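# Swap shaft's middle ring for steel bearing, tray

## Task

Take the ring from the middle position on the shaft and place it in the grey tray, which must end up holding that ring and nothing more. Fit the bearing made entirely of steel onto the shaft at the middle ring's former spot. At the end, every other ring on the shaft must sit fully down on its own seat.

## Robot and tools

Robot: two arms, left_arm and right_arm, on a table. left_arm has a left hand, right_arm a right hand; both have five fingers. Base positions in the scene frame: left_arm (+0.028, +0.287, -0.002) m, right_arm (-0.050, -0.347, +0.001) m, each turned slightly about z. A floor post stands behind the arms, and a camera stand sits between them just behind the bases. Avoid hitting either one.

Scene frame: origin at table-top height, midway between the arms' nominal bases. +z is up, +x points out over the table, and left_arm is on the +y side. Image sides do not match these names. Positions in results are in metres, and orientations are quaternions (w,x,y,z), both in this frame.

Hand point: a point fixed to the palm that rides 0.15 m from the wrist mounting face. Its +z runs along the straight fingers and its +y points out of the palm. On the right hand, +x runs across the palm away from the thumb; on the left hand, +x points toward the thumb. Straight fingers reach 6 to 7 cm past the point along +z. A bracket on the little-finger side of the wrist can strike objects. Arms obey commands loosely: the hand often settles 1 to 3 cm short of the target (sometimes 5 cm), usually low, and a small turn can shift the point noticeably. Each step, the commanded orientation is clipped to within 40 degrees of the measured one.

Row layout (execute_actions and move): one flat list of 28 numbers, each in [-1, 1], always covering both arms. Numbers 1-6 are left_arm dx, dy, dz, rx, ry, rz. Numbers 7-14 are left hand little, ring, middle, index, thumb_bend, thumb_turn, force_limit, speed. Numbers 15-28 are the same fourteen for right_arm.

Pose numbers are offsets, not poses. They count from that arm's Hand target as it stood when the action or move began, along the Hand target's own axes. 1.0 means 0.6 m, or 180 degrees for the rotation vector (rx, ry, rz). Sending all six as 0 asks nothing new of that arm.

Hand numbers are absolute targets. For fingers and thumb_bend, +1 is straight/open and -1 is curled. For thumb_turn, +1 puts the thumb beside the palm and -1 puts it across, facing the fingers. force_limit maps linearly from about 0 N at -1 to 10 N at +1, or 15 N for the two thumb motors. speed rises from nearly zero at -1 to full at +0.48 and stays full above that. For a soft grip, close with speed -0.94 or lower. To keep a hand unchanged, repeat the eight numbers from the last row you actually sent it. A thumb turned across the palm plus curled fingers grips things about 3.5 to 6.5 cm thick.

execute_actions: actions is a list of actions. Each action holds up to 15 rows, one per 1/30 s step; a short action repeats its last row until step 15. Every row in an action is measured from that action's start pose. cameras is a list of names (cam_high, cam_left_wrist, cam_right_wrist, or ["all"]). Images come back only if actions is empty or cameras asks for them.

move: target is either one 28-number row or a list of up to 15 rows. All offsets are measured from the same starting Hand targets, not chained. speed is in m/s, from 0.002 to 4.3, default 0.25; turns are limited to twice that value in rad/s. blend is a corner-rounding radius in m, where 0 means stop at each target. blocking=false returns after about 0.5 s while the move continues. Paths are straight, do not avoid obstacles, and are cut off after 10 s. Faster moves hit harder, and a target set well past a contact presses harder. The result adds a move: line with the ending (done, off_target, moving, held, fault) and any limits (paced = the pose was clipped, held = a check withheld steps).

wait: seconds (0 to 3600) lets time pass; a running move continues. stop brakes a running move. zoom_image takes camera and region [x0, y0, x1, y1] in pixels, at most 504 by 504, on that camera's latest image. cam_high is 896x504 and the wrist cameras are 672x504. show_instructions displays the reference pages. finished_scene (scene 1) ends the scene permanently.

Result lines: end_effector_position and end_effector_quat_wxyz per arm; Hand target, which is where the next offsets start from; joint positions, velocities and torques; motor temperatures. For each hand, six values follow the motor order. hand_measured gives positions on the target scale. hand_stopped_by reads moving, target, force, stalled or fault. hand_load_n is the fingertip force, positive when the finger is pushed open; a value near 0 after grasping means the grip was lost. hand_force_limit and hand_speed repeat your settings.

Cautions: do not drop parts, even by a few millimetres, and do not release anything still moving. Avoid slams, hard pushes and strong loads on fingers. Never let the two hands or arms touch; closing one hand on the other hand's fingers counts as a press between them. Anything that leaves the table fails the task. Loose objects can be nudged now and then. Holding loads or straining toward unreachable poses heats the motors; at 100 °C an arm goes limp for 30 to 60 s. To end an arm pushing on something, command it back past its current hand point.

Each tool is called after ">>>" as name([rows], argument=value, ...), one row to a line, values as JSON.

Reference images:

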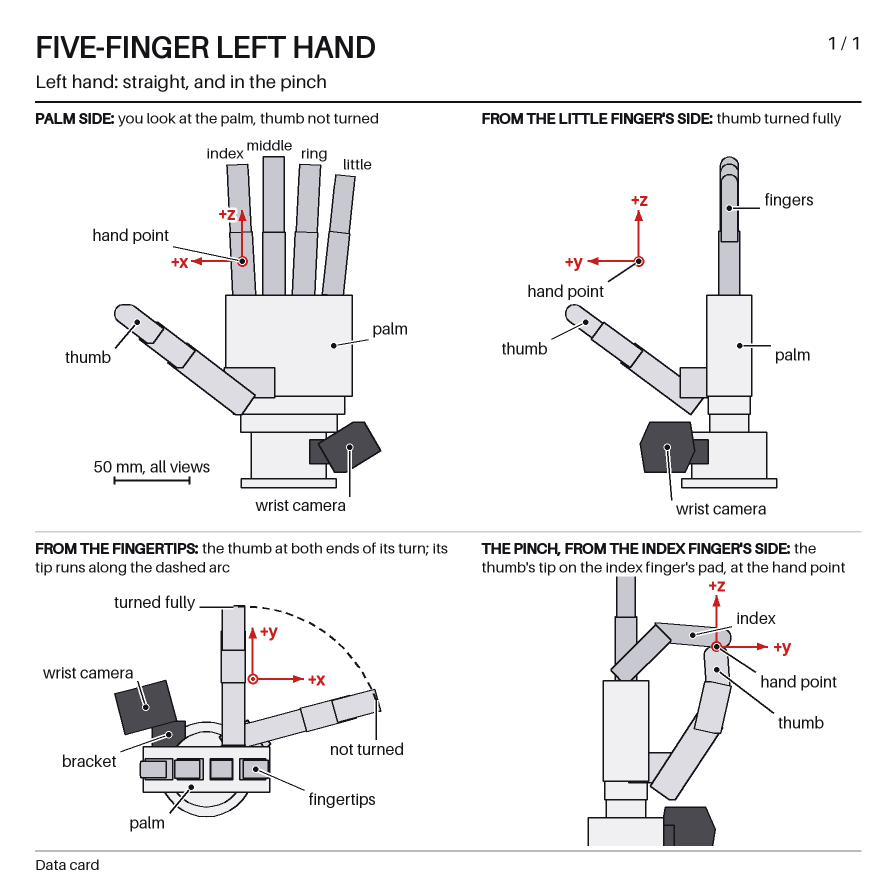

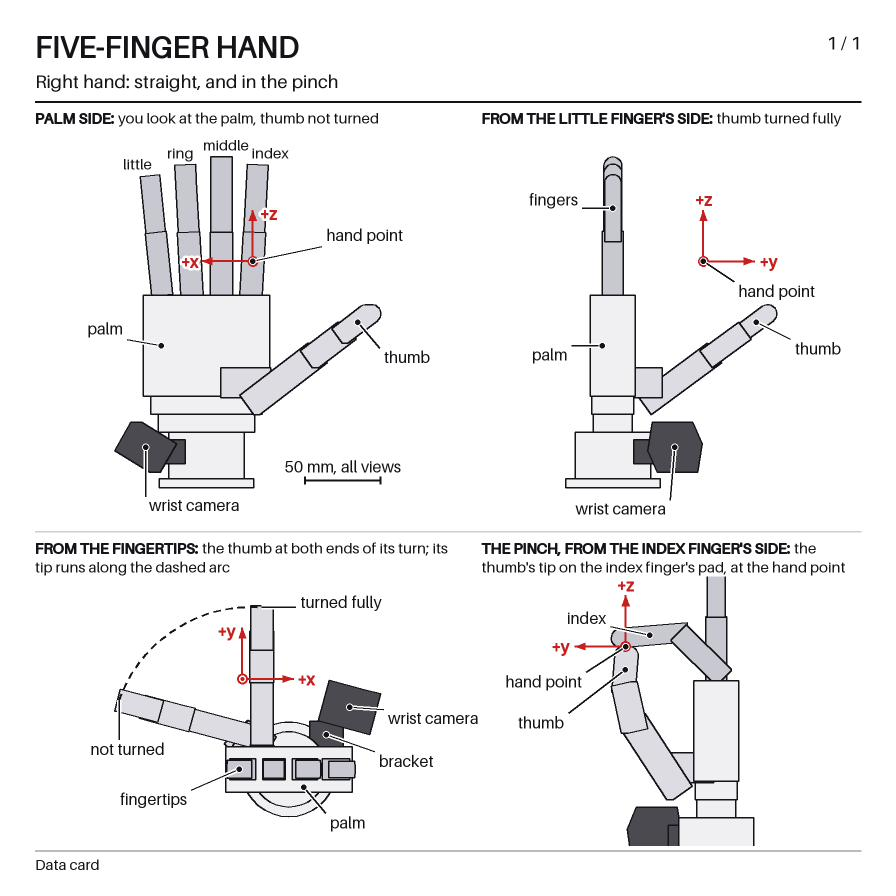

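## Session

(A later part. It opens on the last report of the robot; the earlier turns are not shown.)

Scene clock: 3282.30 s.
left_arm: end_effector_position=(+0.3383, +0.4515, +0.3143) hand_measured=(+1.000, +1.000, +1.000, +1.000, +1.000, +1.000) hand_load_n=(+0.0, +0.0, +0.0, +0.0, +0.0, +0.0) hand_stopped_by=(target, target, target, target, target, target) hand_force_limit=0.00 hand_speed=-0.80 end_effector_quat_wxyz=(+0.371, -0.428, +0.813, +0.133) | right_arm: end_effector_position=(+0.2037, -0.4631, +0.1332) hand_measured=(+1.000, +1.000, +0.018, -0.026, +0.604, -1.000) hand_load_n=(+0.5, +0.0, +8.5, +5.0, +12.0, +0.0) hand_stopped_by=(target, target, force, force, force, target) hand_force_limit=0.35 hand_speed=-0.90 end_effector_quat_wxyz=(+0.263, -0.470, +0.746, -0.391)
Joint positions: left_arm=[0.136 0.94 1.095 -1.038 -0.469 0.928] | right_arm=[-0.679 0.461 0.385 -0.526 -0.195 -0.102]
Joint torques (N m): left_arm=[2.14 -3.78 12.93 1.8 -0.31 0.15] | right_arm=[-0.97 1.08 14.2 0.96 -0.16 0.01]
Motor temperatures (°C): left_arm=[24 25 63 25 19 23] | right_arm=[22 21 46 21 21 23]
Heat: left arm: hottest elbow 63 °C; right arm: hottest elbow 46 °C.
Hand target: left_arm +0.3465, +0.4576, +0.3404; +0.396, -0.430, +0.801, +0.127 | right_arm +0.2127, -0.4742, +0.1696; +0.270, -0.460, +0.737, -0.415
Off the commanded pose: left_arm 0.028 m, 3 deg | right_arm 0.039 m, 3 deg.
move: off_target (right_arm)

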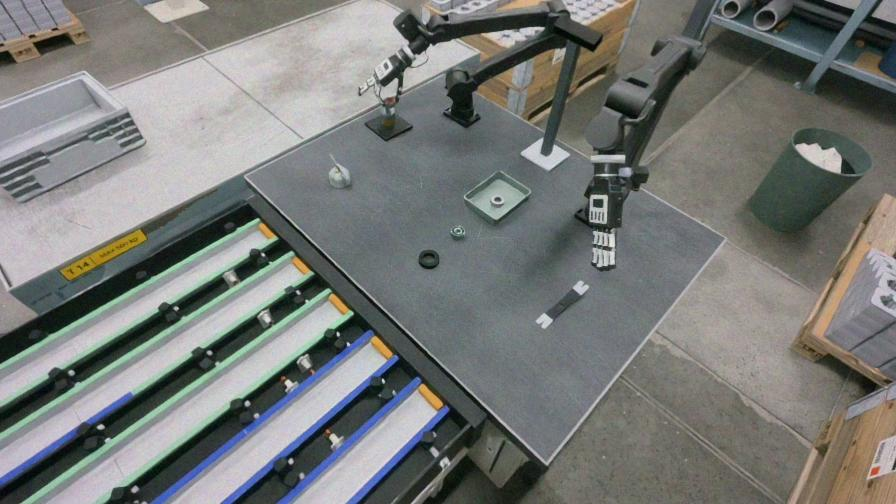

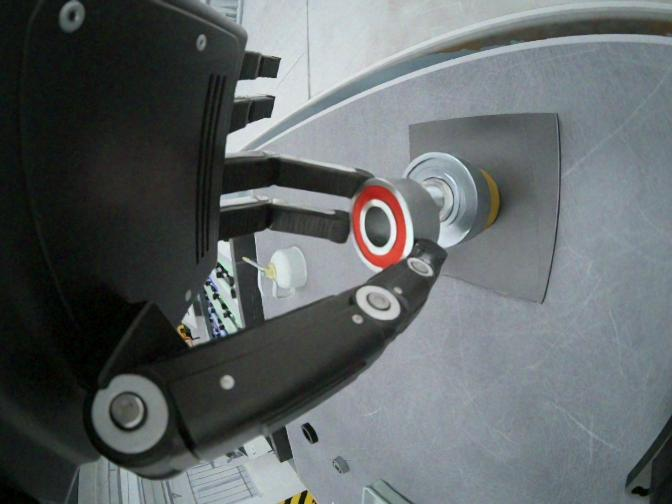

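>>> move(target=[0,0,0,0,0,0,1,1,1,1,1,1,0,-0.8,0.0207,-0.0126,0.0039,-0.016,-0.018,0.034,1,1,-0.2,-0.2,0.3,-1,0.35,-0.9], speed=0.06, cameras=["cam_high","cam_right_wrist"])

>>> zoom_image(camera="cam_high", region=[370, 76, 405, 120])

>>> zoom_image(camera="cam_right_wrist", region=[340, 150, 520, 290])

Scene clock: 3391.00 s.
left_arm: end_effector_position=(+0.3383, +0.4515, +0.3143) hand_measured=(+1.000, +1.000, +1.000, +1.000, +1.000, +1.000) hand_load_n=(+0.0, +0.0, +0.0, +0.0, +0.0, +0.0) hand_stopped_by=(target, target, target, target, target, target) hand_force_limit=0.00 hand_speed=-0.80 end_effector_quat_wxyz=(+0.371, -0.428, +0.813, +0.133) | right_arm: end_effector_position=(+0.2034, -0.4746, +0.1399) hand_measured=(+1.000, +1.000, +0.018, -0.026, +0.604, -1.000) hand_load_n=(+0.0, +0.0, +8.0, +4.5, +12.0, +0.0) hand_stopped_by=(target, target, force, force, force, target) hand_force_limit=0.35 hand_speed=-0.90 end_effector_quat_wxyz=(+0.294, -0.447, +0.771, -0.345)
Joint positions: left_arm=[0.136 0.94 1.095 -1.038 -0.469 0.928] | right_arm=[-0.825 0.562 0.439 -0.559 -0.366 -0.102]
Joint torques (N m): left_arm=[2.2 -3.78 12.93 1.81 -0.31 0.14] | right_arm=[-1.08 0.32 14.04 0.87 -0.38 0.08]
Motor temperatures (°C): left_arm=[23 25 63 25 19 23] | right_arm=[21 21 58 21 21 23]
Heat: left arm: hottest elbow 63 °C; right arm: hottest elbow 58 °C.
Hand target: left_arm +0.3465, +0.4576, +0.3404; +0.396, -0.430, +0.801, +0.127 | right_arm +0.2125, -0.4880, +0.1745; +0.301, -0.438, +0.763, -0.368
Off the commanded pose: left_arm 0.028 m, 3 deg | right_arm 0.038 m, 3 deg.
move: off_target (right_arm)

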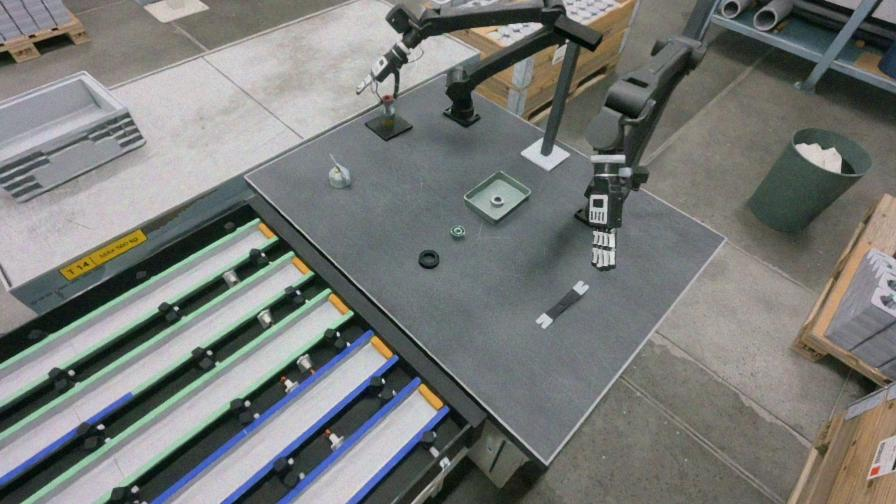

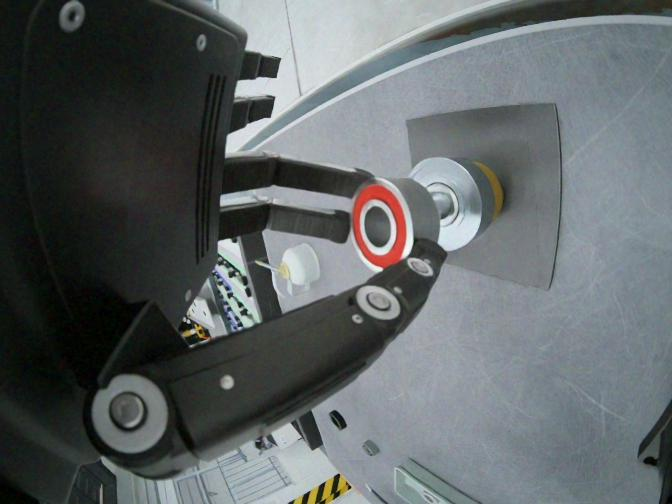

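Scaled by 11.455 from the camera's image (finer frame: 1280x720).

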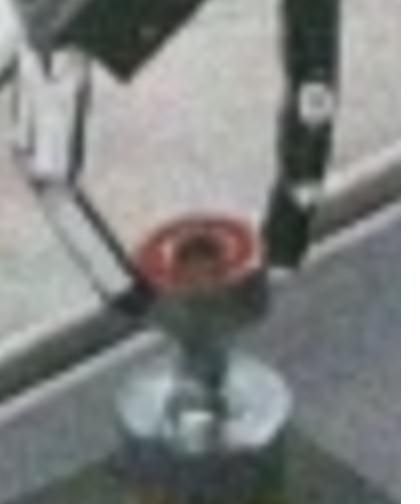

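Scaled by 2.800 from the camera's image (finer frame: 960x720).

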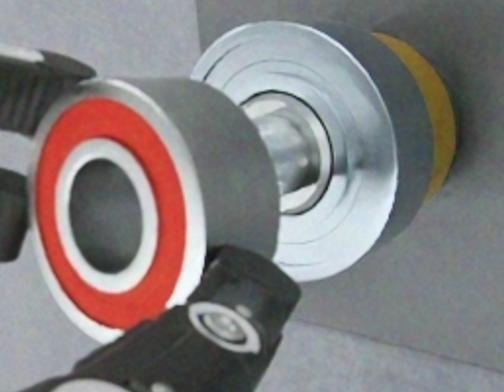

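>>> zoom_image(camera="cam_high", region=[376, 90, 400, 118])

>>> zoom_image(camera="cam_right_wrist", region=[395, 150, 495, 250])

Scaled by 18.000 from the camera's image (finer frame: 1280x720).

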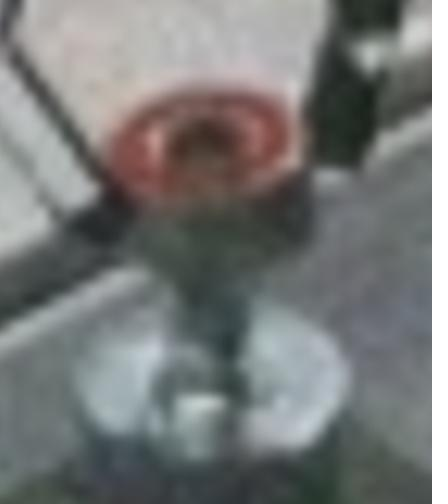

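Scaled by 5.040 from the camera's image (finer frame: 960x720).

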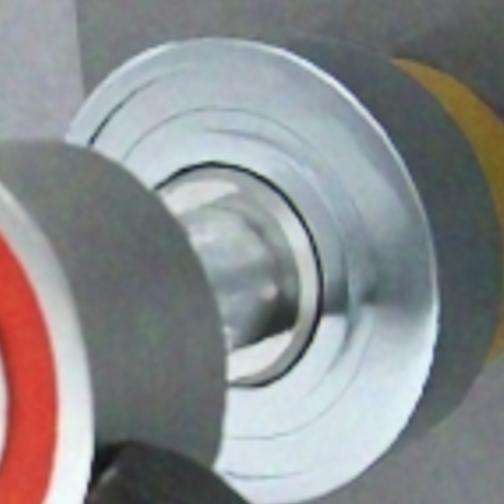

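>>> move(target=[0,0,0,0,0,0,1,1,1,1,1,1,0,-0.8,0.0027,0.0547,0.022,0.04,0,-0.004,1,1,-0.2,-0.2,0.3,-1,0.35,-0.9], speed=0.06, cameras=["cam_high","cam_right_wrist"])

>>> zoom_image(camera="cam_high", region=[376, 90, 400, 118])

>>> zoom_image(camera="cam_right_wrist", region=[340, 150, 520, 290])

Scene clock: 3453.87 s.
left_arm: end_effector_position=(+0.3383, +0.4515, +0.3143) hand_measured=(+1.000, +1.000, +1.000, +1.000, +1.000, +1.000) hand_load_n=(+0.0, +0.0, +0.0, +0.0, +0.0, +0.0) hand_stopped_by=(target, target, target, target, target, target) hand_force_limit=0.00 hand_speed=-0.80 end_effector_quat_wxyz=(+0.371, -0.428, +0.813, +0.133) | right_arm: end_effector_position=(+0.2047, -0.4759, +0.1316) hand_measured=(+1.000, +1.000, +0.018, -0.026, +0.604, -1.000) hand_load_n=(-0.5, +0.0, +8.0, +4.5, +12.0, +0.0) hand_stopped_by=(target, target, force, force, force, target) hand_force_limit=0.35 hand_speed=-0.90 end_effector_quat_wxyz=(+0.320, -0.436, +0.737, -0.404)
Joint positions: left_arm=[0.136 0.94 1.095 -1.038 -0.469 0.928] | right_arm=[-0.848 0.456 0.323 -0.4 -0.397 -0.089]
Joint torques (N m): left_arm=[2.14 -3.78 12.93 1.81 -0.31 0.15] | right_arm=[-1.26 0.44 9.58 2.28 -0.35 0.21]
Motor temperatures (°C): left_arm=[23 25 63 25 19 23] | right_arm=[21 21 55 21 21 23]
Heat: left arm: hottest elbow 63 °C; right arm: hottest elbow 55 °C.
Hand target: left_arm +0.3465, +0.4576, +0.3404; +0.396, -0.430, +0.801, +0.127 | right_arm +0.2075, -0.4821, +0.1402; +0.326, -0.423, +0.735, -0.417
Off the commanded pose: left_arm 0.028 m, 3 deg | right_arm 0.011 m, 2 deg.
move: off_target (right_arm)

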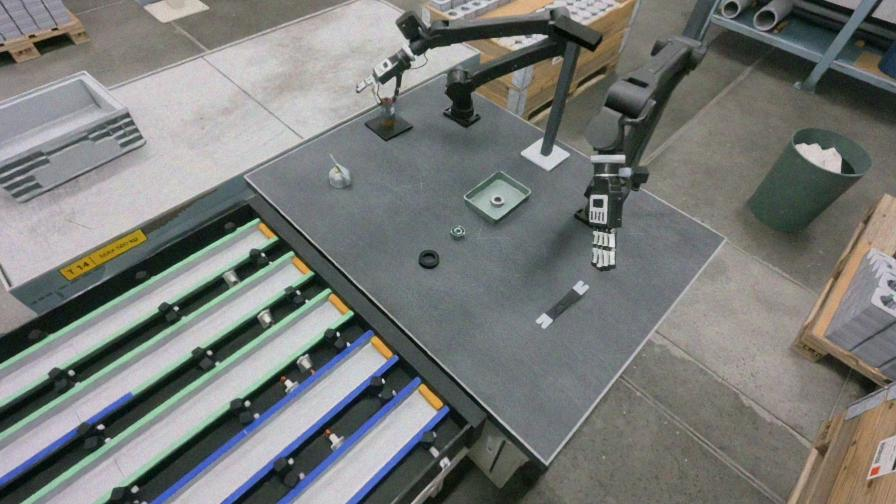

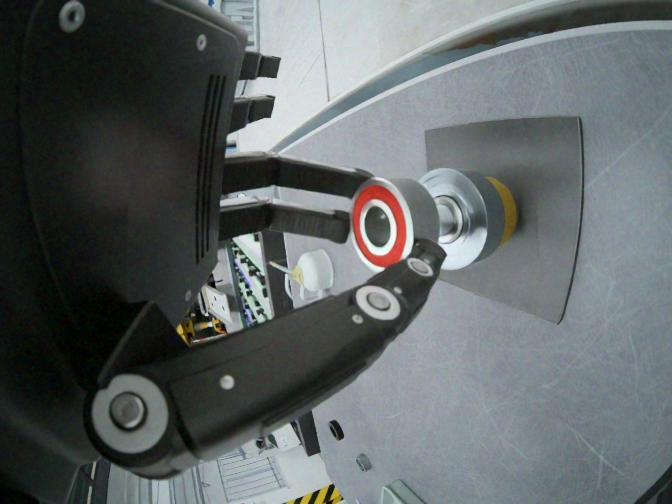

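Scaled by 18.000 from the camera's image (finer frame: 1280x720).

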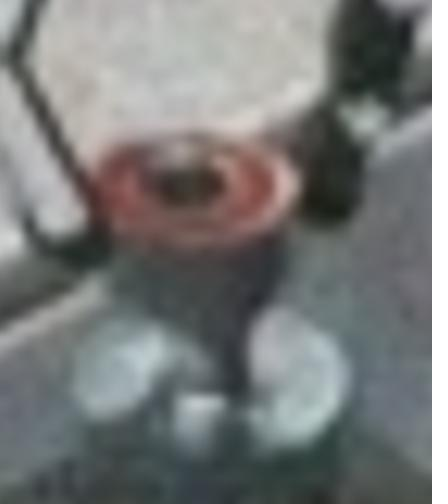

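Scaled by 2.800 from the camera's image (finer frame: 960x720).

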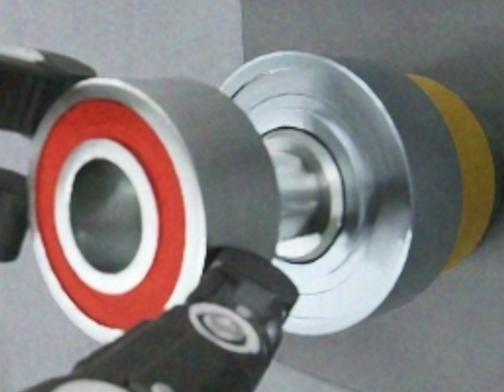

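>>> zoom_image(camera="cam_right_wrist", region=[405, 160, 485, 260])

>>> zoom_image(camera="cam_right_wrist", region=[345, 170, 445, 290])

Scaled by 5.040 from the camera's image (finer frame: 960x720).

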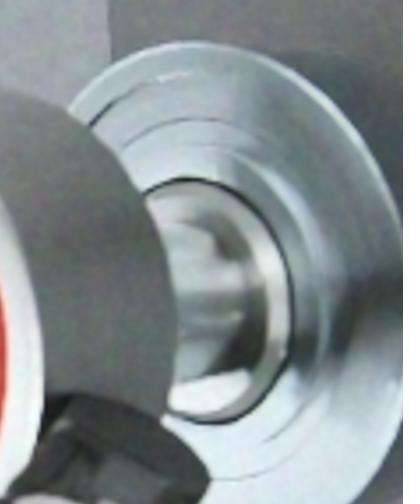

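Scaled by 4.200 from the camera's image (finer frame: 960x720).

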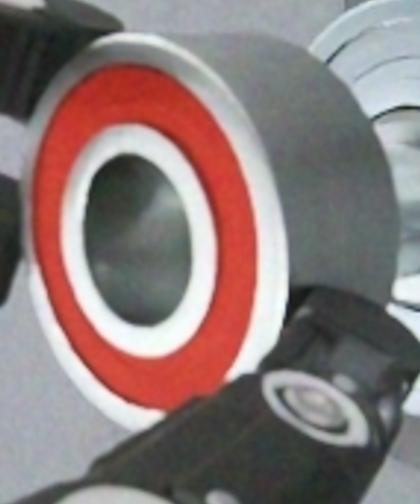

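>>> zoom_image(camera="cam_right_wrist", region=[430, 190, 470, 250])

Scaled by 8.400 from the camera's image (finer frame: 960x720).

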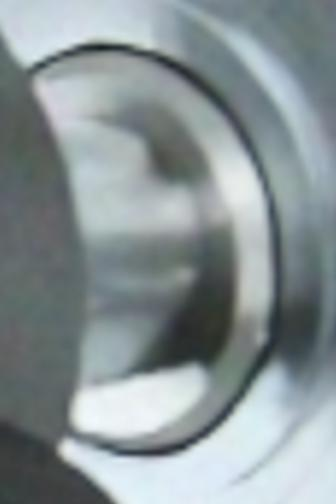

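>>> move(target=[0,0,0,0,0,0,1,1,1,1,1,1,0,-0.8,-0.0178,0.0098,-0.0032,0,0,0,1,1,-0.2,-0.2,0.3,-1,0.35,-0.9], speed=0.04, cameras=["cam_high","cam_right_wrist"])

>>> zoom_image(camera="cam_high", region=[376, 90, 400, 118])

>>> zoom_image(camera="cam_right_wrist", region=[340, 160, 480, 280])

Scene clock: 3559.37 s.
left_arm: end_effector_position=(+0.3383, +0.4515, +0.3143) hand_measured=(+1.000, +1.000, +1.000, +1.000, +1.000, +1.000) hand_load_n=(+0.0, +0.0, +0.0, +0.0, +0.0, +0.0) hand_stopped_by=(target, target, target, target, target, target) hand_force_limit=0.00 hand_speed=-0.80 end_effector_quat_wxyz=(+0.371, -0.428, +0.813, +0.133) | right_arm: end_effector_position=(+0.2040, -0.4726, +0.1312) hand_measured=(+1.000, +1.000, +0.018, -0.026, +0.604, -1.000) hand_load_n=(+0.0, +0.0, +8.0, +4.5, +12.0, +0.0) hand_stopped_by=(target, target, force, force, force, target) hand_force_limit=0.35 hand_speed=-0.90 end_effector_quat_wxyz=(+0.317, -0.427, +0.739, -0.414)
Joint positions: left_arm=[0.136 0.94 1.095 -1.038 -0.469 0.928] | right_arm=[-0.817 0.414 0.307 -0.4 -0.35 -0.059]
Joint torques (N m): left_arm=[2.2 -3.78 12.93 1.8 -0.31 0.15] | right_arm=[0.97 0.67 9.65 1.73 -0.17 0.21]
Motor temperatures (°C): left_arm=[23 25 63 25 19 23] | right_arm=[21 21 48 22 21 23]
Heat: left arm: hottest elbow 63 °C; right arm: hottest elbow 48 °C.
Hand target: left_arm +0.3465, +0.4576, +0.3404; +0.396, -0.430, +0.801, +0.127 | right_arm +0.2084, -0.4702, +0.1370; +0.325, -0.423, +0.735, -0.417
Off the commanded pose: left_arm 0.028 m, 3 deg | right_arm 0.008 m, 1 deg.
move: done

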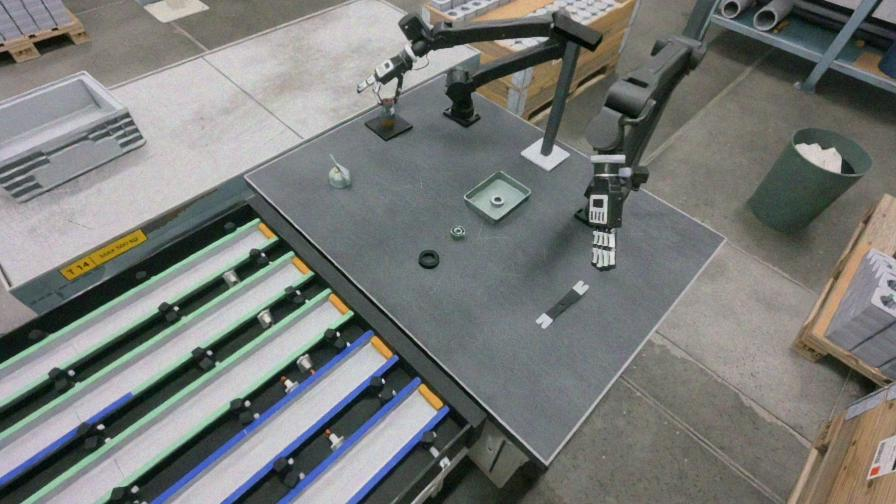

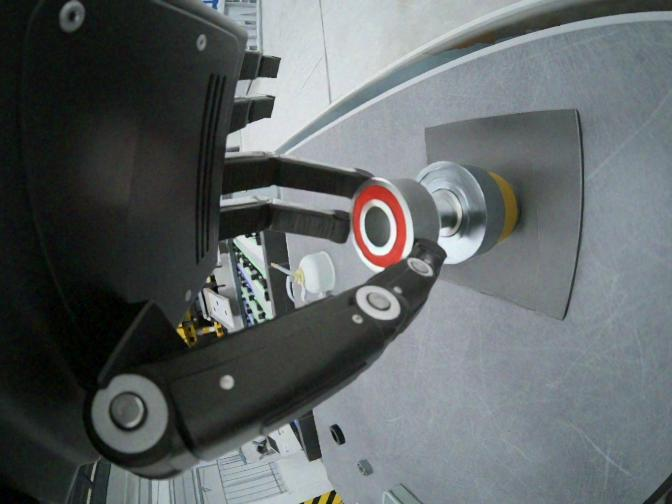

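Scaled by 18.000 from the camera's image (finer frame: 1280x720).

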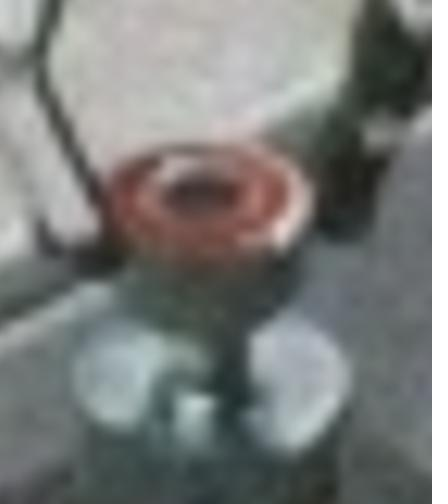

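Scaled by 3.600 from the camera's image (finer frame: 960x720).

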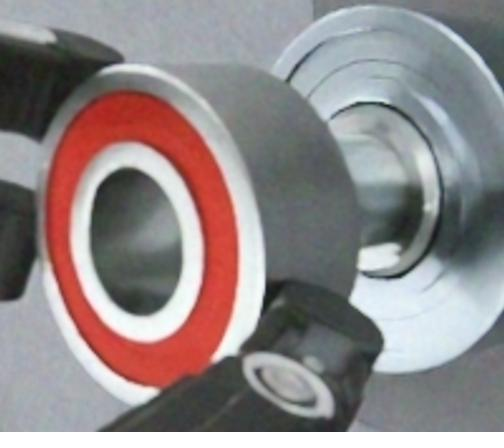

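>>> move(target=[0,0,0,0,0,0,1,1,1,1,1,1,0,-0.8,0.0007,0.0117,0.0062,0,0,0,1,1,-0.2,-0.2,0.3,-1,0.35,-0.9], speed=0.04, cameras=["cam_high","cam_right_wrist"])

>>> zoom_image(camera="cam_high", region=[376, 90, 400, 118])

>>> zoom_image(camera="cam_right_wrist", region=[340, 160, 480, 280])

Scene clock: 3573.43 s.
left_arm: end_effector_position=(+0.3383, +0.4515, +0.3143) hand_measured=(+1.000, +1.000, +1.000, +1.000, +1.000, +1.000) hand_load_n=(+0.0, +0.5, +0.0, +0.0, +0.0, +0.0) hand_stopped_by=(target, target, target, target, target, target) hand_force_limit=0.00 hand_speed=-0.80 end_effector_quat_wxyz=(+0.371, -0.428, +0.813, +0.133) | right_arm: end_effector_position=(+0.2055, -0.4726, +0.1310) hand_measured=(+1.000, +1.000, +0.018, -0.026, +0.604, -1.000) hand_load_n=(+0.0, +0.0, +7.5, +5.0, +12.0, +0.5) hand_stopped_by=(target, target, force, force, force, target) hand_force_limit=0.35 hand_speed=-0.90 end_effector_quat_wxyz=(+0.320, -0.424, +0.738, -0.417)
Joint positions: left_arm=[0.136 0.94 1.095 -1.038 -0.469 0.928] | right_arm=[-0.814 0.412 0.3 -0.384 -0.348 -0.051]
Joint torques (N m): left_arm=[2.14 -3.84 12.92 1.8 -0.31 0.15] | right_arm=[1.03 1.38 8.7 2.04 -0.08 0.09]
Motor temperatures (°C): left_arm=[23 25 63 25 19 23] | right_arm=[21 21 48 22 21 23]
Heat: left arm: hottest elbow 63 °C; right arm: hottest elbow 48 °C.
Hand target: left_arm +0.3465, +0.4576, +0.3404; +0.396, -0.430, +0.801, +0.127 | right_arm +0.2088, -0.4698, +0.1291; +0.325, -0.423, +0.735, -0.417
Off the commanded pose: left_arm 0.028 m, 3 deg | right_arm 0.005 m, 1 deg.
move: done

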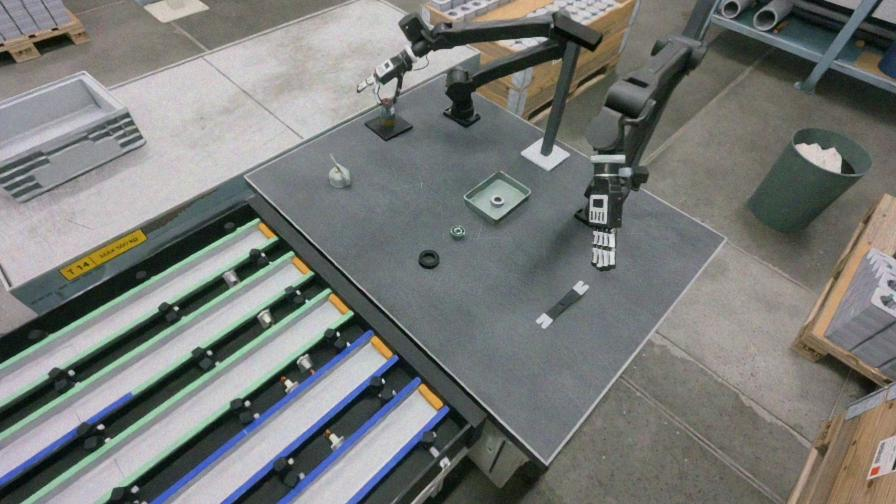

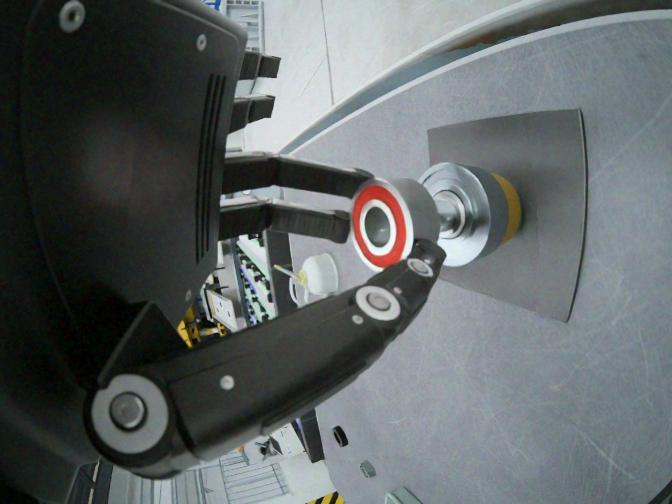

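Scaled by 18.000 from the camera's image (finer frame: 1280x720).

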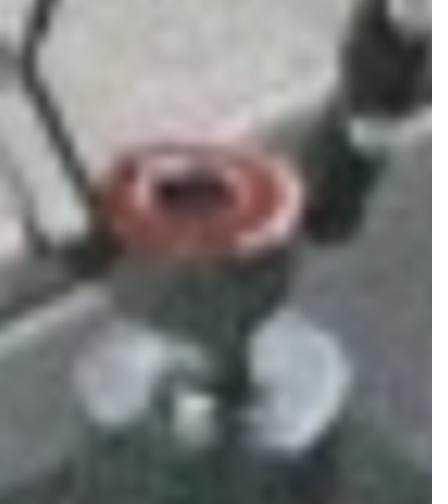

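Scaled by 3.600 from the camera's image (finer frame: 960x720).

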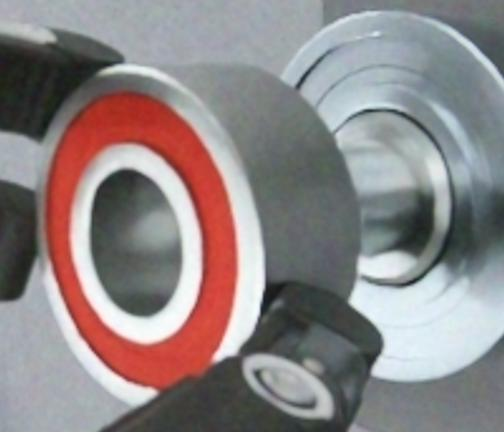

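>>> zoom_image(camera="cam_right_wrist", region=[355, 195, 405, 260])

>>> zoom_image(camera="cam_high", region=[378, 94, 396, 112])

Scaled by 7.754 from the camera's image (finer frame: 960x720).

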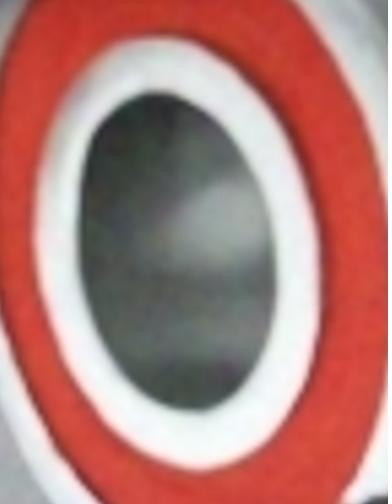

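Scaled by 28.000 from the camera's image (finer frame: 1280x720).

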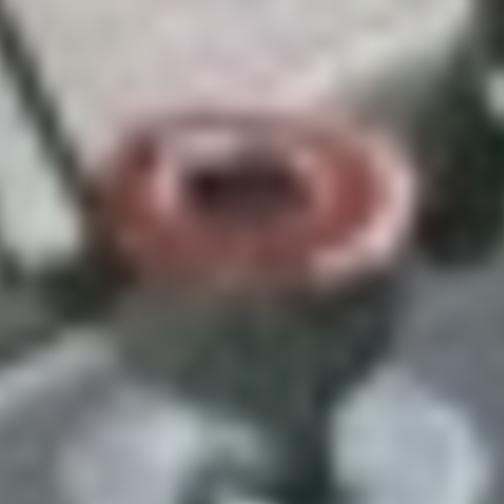

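>>> move(target=[0,0,0,0,0,0,1,1,1,1,1,1,0,-0.8,0.002,0.0022,-0.0062,0,0,0,1,1,-0.2,-0.2,0.3,-1,0.35,-0.9], speed=0.03, cameras=["cam_high","cam_right_wrist"])

>>> zoom_image(camera="cam_high", region=[376, 90, 400, 118])

>>> zoom_image(camera="cam_right_wrist", region=[340, 160, 480, 280])

Scene clock: 3598.70 s.
left_arm: end_effector_position=(+0.3383, +0.4515, +0.3143) hand_measured=(+1.000, +1.000, +1.000, +1.000, +1.000, +1.000) hand_load_n=(+0.0, +0.0, +0.0, +0.0, +0.0, +0.0) hand_stopped_by=(target, target, target, target, target, target) hand_force_limit=0.00 hand_speed=-0.80 end_effector_quat_wxyz=(+0.371, -0.428, +0.813, +0.133) | right_arm: end_effector_position=(+0.2050, -0.4708, +0.1312) hand_measured=(+1.000, +1.000, +0.018, -0.026, +0.604, -1.000) hand_load_n=(+0.0, +0.0, +8.5, +4.5, +12.0, +0.0) hand_stopped_by=(target, target, force, force, force, target) hand_force_limit=0.35 hand_speed=-0.90 end_effector_quat_wxyz=(+0.323, -0.425, +0.735, -0.419)
Joint positions: left_arm=[0.136 0.94 1.095 -1.038 -0.469 0.928] | right_arm=[-0.814 0.398 0.294 -0.384 -0.353 -0.05]
Joint torques (N m): left_arm=[2.14 -3.78 12.93 1.8 -0.31 0.15] | right_arm=[-0.26 1.14 9.05 1.36 -0.38 0.05]
Motor temperatures (°C): left_arm=[23 25 63 25 19 23] | right_arm=[21 21 46 22 21 23]
Heat: left arm: hottest elbow 63 °C; right arm: hottest elbow 46 °C.
Hand target: left_arm +0.3465, +0.4576, +0.3404; +0.396, -0.430, +0.801, +0.127 | right_arm +0.2048, -0.4691, +0.1294; +0.325, -0.423, +0.735, -0.417
Off the commanded pose: left_arm 0.028 m, 3 deg | right_arm 0.002 m, 0 deg.
move: done

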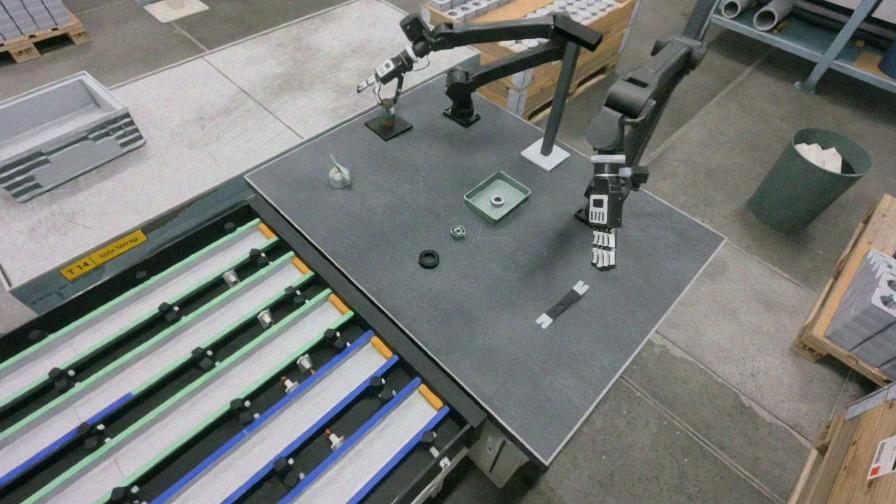

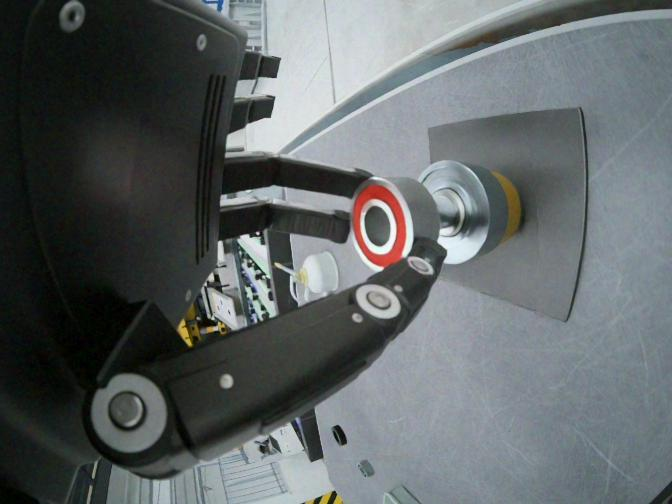

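Scaled by 18.000 from the camera's image (finer frame: 1280x720).

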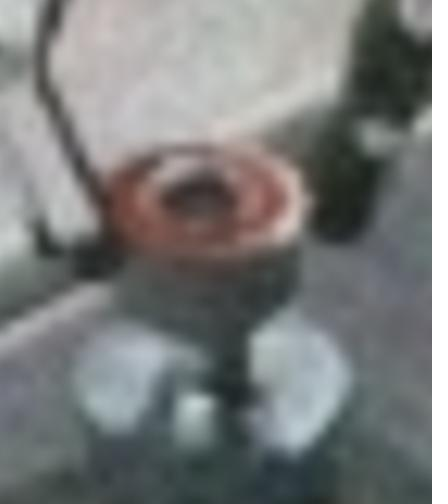

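Scaled by 3.600 from the camera's image (finer frame: 960x720).

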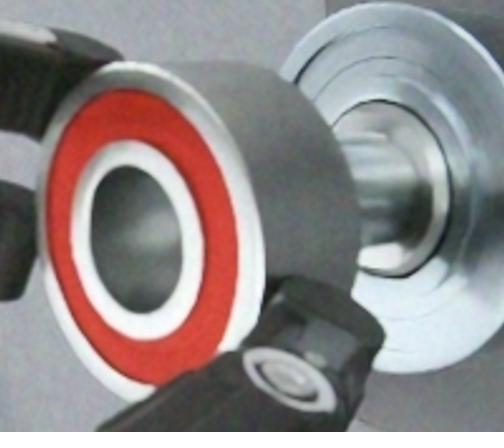

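>>> zoom_image(camera="cam_right_wrist", region=[425, 180, 475, 245])

Scaled by 7.754 from the camera's image (finer frame: 960x720).

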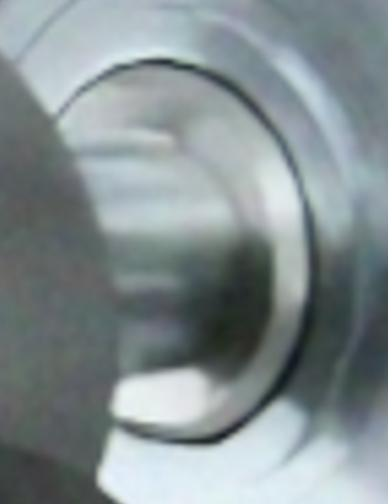

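>>> move(target=[0,0,0,0,0,0,1,1,1,1,1,1,0,-0.8,0.001,0.0074,0.0037,0,0,0,1,1,-0.2,-0.2,0.3,-1,0.35,-0.9], speed=0.03, cameras=["cam_high","cam_right_wrist"])

>>> zoom_image(camera="cam_high", region=[376, 90, 400, 118])

>>> zoom_image(camera="cam_right_wrist", region=[340, 160, 480, 280])

Scene clock: 3674.87 s.
left_arm: end_effector_position=(+0.3383, +0.4515, +0.3143) hand_measured=(+1.000, +1.000, +1.000, +1.000, +1.000, +1.000) hand_load_n=(+0.0, +0.0, +0.0, +0.0, +0.0, +0.5) hand_stopped_by=(target, target, target, target, target, target) hand_force_limit=0.00 hand_speed=-0.80 end_effector_quat_wxyz=(+0.371, -0.428, +0.813, +0.133) | right_arm: end_effector_position=(+0.2052, -0.4703, +0.1306) hand_measured=(+1.000, +1.000, +0.018, -0.026, +0.604, -1.000) hand_load_n=(+0.0, +0.0, +8.5, +4.5, +11.0, +0.0) hand_stopped_by=(target, target, force, force, force, target) hand_force_limit=0.35 hand_speed=-0.90 end_effector_quat_wxyz=(+0.324, -0.425, +0.733, -0.420)
Joint positions: left_arm=[0.136 0.94 1.095 -1.038 -0.469 0.928] | right_arm=[-0.814 0.397 0.29 -0.379 -0.356 -0.05]
Joint torques (N m): left_arm=[2.14 -3.78 12.93 1.8 -0.31 0.15] | right_arm=[-0.21 1.49 8.34 1.78 -0.3 0.04]
Motor temperatures (°C): left_arm=[23 25 63 25 19 23] | right_arm=[21 21 44 21 21 23]
Heat: left arm: hottest elbow 63 °C; right arm: hottest elbow 44 °C.
Hand target: left_arm +0.3465, +0.4576, +0.3404; +0.396, -0.430, +0.801, +0.127 | right_arm +0.2048, -0.4691, +0.1244; +0.326, -0.423, +0.735, -0.417
Off the commanded pose: left_arm 0.028 m, 3 deg | right_arm 0.006 m, 0 deg.
move: done

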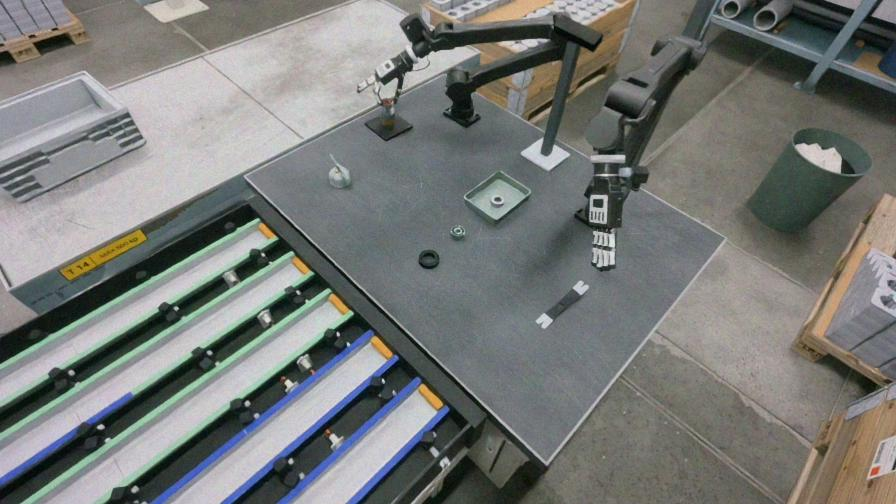

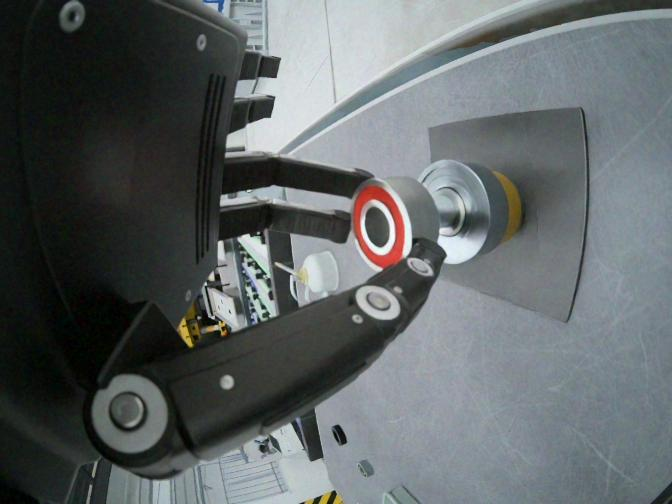

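Scaled by 18.000 from the camera's image (finer frame: 1280x720).

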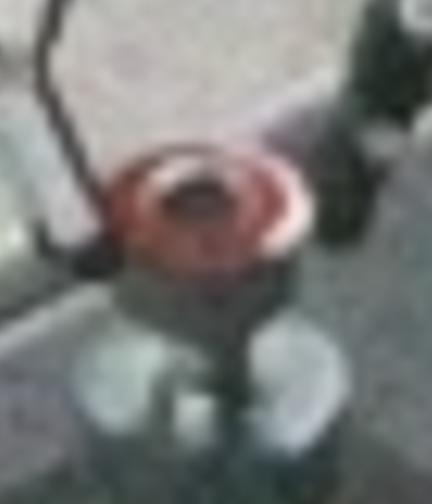

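Scaled by 3.600 from the camera's image (finer frame: 960x720).

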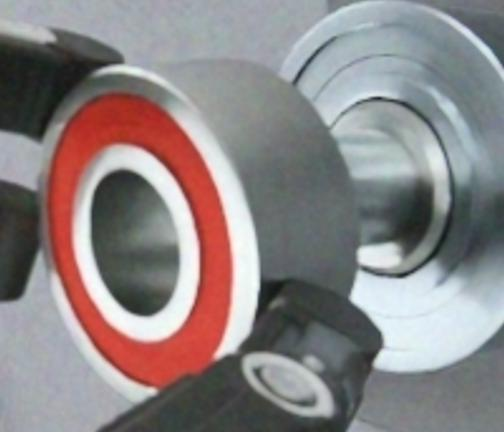

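>>> move([
  [0,0,0,0,0,0,1,1,1,1,1,1,0,-0.8,0,-0.0237,-0.0117,0,0,0,1,1,-0.2,-0.2,0.3,-1,0.35,-0.9],
  [0,0,0,0,0,0,1,1,1,1,1,1,0,-0.8,0.0162,-0.0305,-0.0023,0,-0.0147,0.03,1,1,-0.2,-0.2,0.3,-1,0.35,-0.9],
], speed=0.05, cameras=["cam_high","cam_right_wrist"])

>>> zoom_image(camera="cam_high", region=[376, 90, 400, 118])

>>> zoom_image(camera="cam_right_wrist", region=[340, 160, 480, 280])

Scene clock: 3763.70 s.
left_arm: end_effector_position=(+0.3383, +0.4515, +0.3143) hand_measured=(+1.000, +1.000, +1.000, +1.000, +1.000, +1.000) hand_load_n=(+0.0, +0.0, -0.5, +0.0, +0.0, +0.0) hand_stopped_by=(target, target, target, target, target, target) hand_force_limit=0.00 hand_speed=-0.80 end_effector_quat_wxyz=(+0.371, -0.428, +0.813, +0.133) | right_arm: end_effector_position=(+0.2030, -0.4700, +0.1285) hand_measured=(+1.000, +1.000, +0.018, -0.026, +0.604, -1.000) hand_load_n=(+0.0, +0.0, +9.5, +0.0, +10.5, +2.0) hand_stopped_by=(target, target, force, force, force, target) hand_force_limit=0.35 hand_speed=-0.90 end_effector_quat_wxyz=(+0.367, -0.404, +0.747, -0.379)
Joint positions: left_arm=[0.136 0.94 1.095 -1.038 -0.469 0.928] | right_arm=[-0.936 0.465 0.294 -0.37 -0.534 -0.023]
Joint torques (N m): left_arm=[2.2 -3.78 12.92 1.8 -0.31 0.15] | right_arm=[-1.38 2.78 11.32 1.58 0.03 -0.03]
Motor temperatures (°C): left_arm=[23 25 64 25 19 23] | right_arm=[21 21 46 22 21 23]
Heat: left arm: hottest elbow 64 °C; right arm: hottest elbow 46 °C.
Hand target: left_arm +0.3465, +0.4576, +0.3404; +0.396, -0.430, +0.801, +0.127 | right_arm +0.2059, -0.4827, +0.1400; +0.362, -0.398, +0.747, -0.392
Off the commanded pose: left_arm 0.028 m, 3 deg | right_arm 0.017 m, 2 deg.
move: off_target (right_arm)

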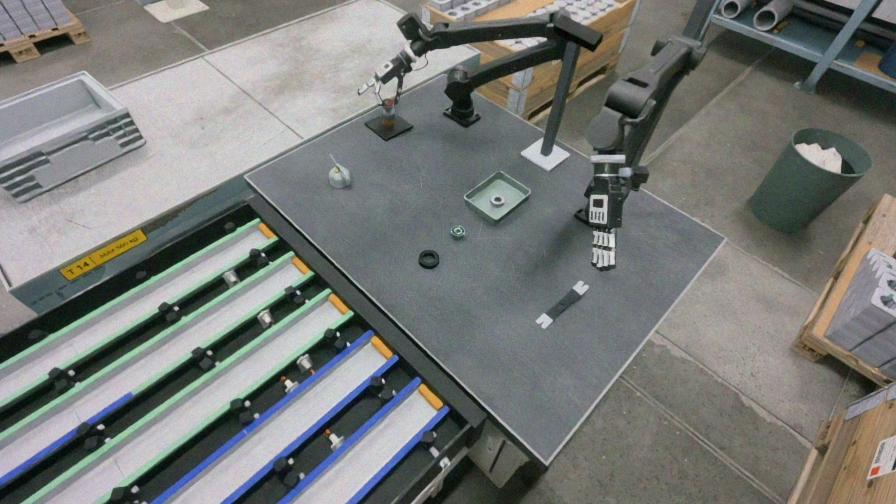

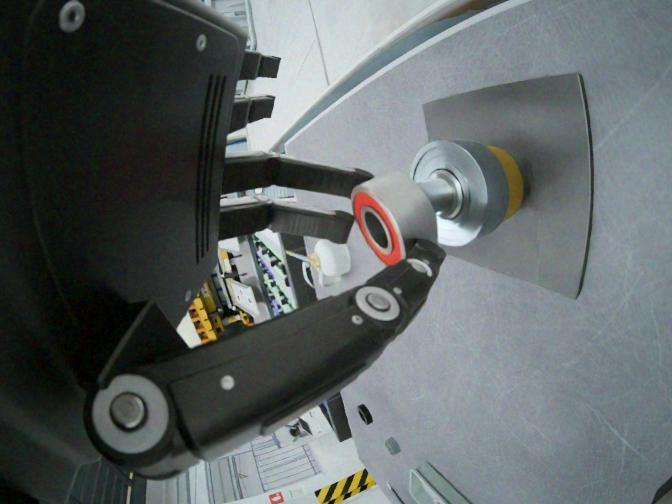

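Scaled by 18.000 from the camera's image (finer frame: 1280x720).

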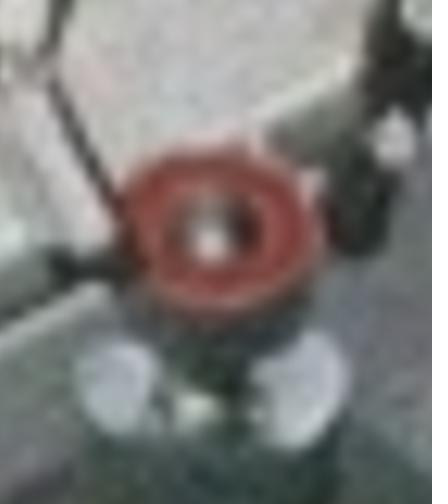

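Scaled by 3.600 from the camera's image (finer frame: 960x720).

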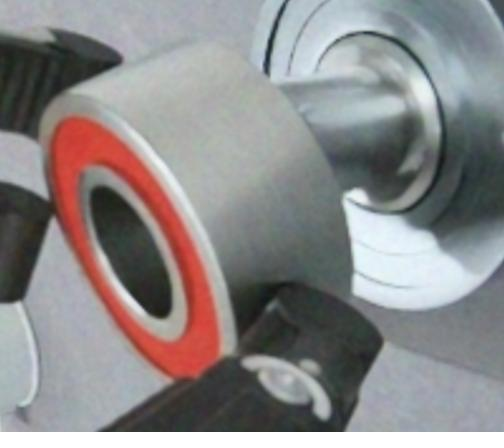

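>>> zoom_image(camera="cam_right_wrist", region=[340, 150, 440, 270])

>>> zoom_image(camera="cam_high", region=[380, 94, 398, 112])

Scaled by 4.200 from the camera's image (finer frame: 960x720).

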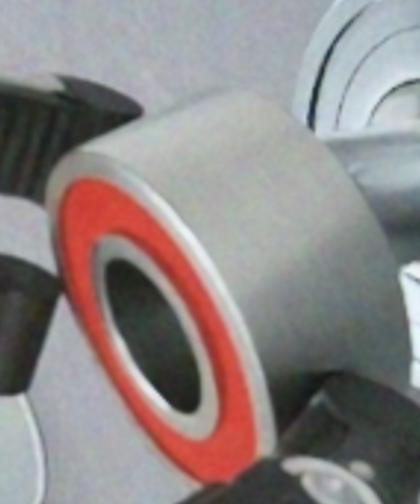

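Scaled by 28.000 from the camera's image (finer frame: 1280x720).

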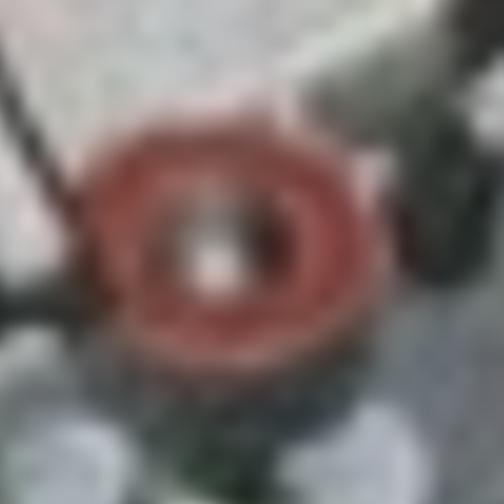

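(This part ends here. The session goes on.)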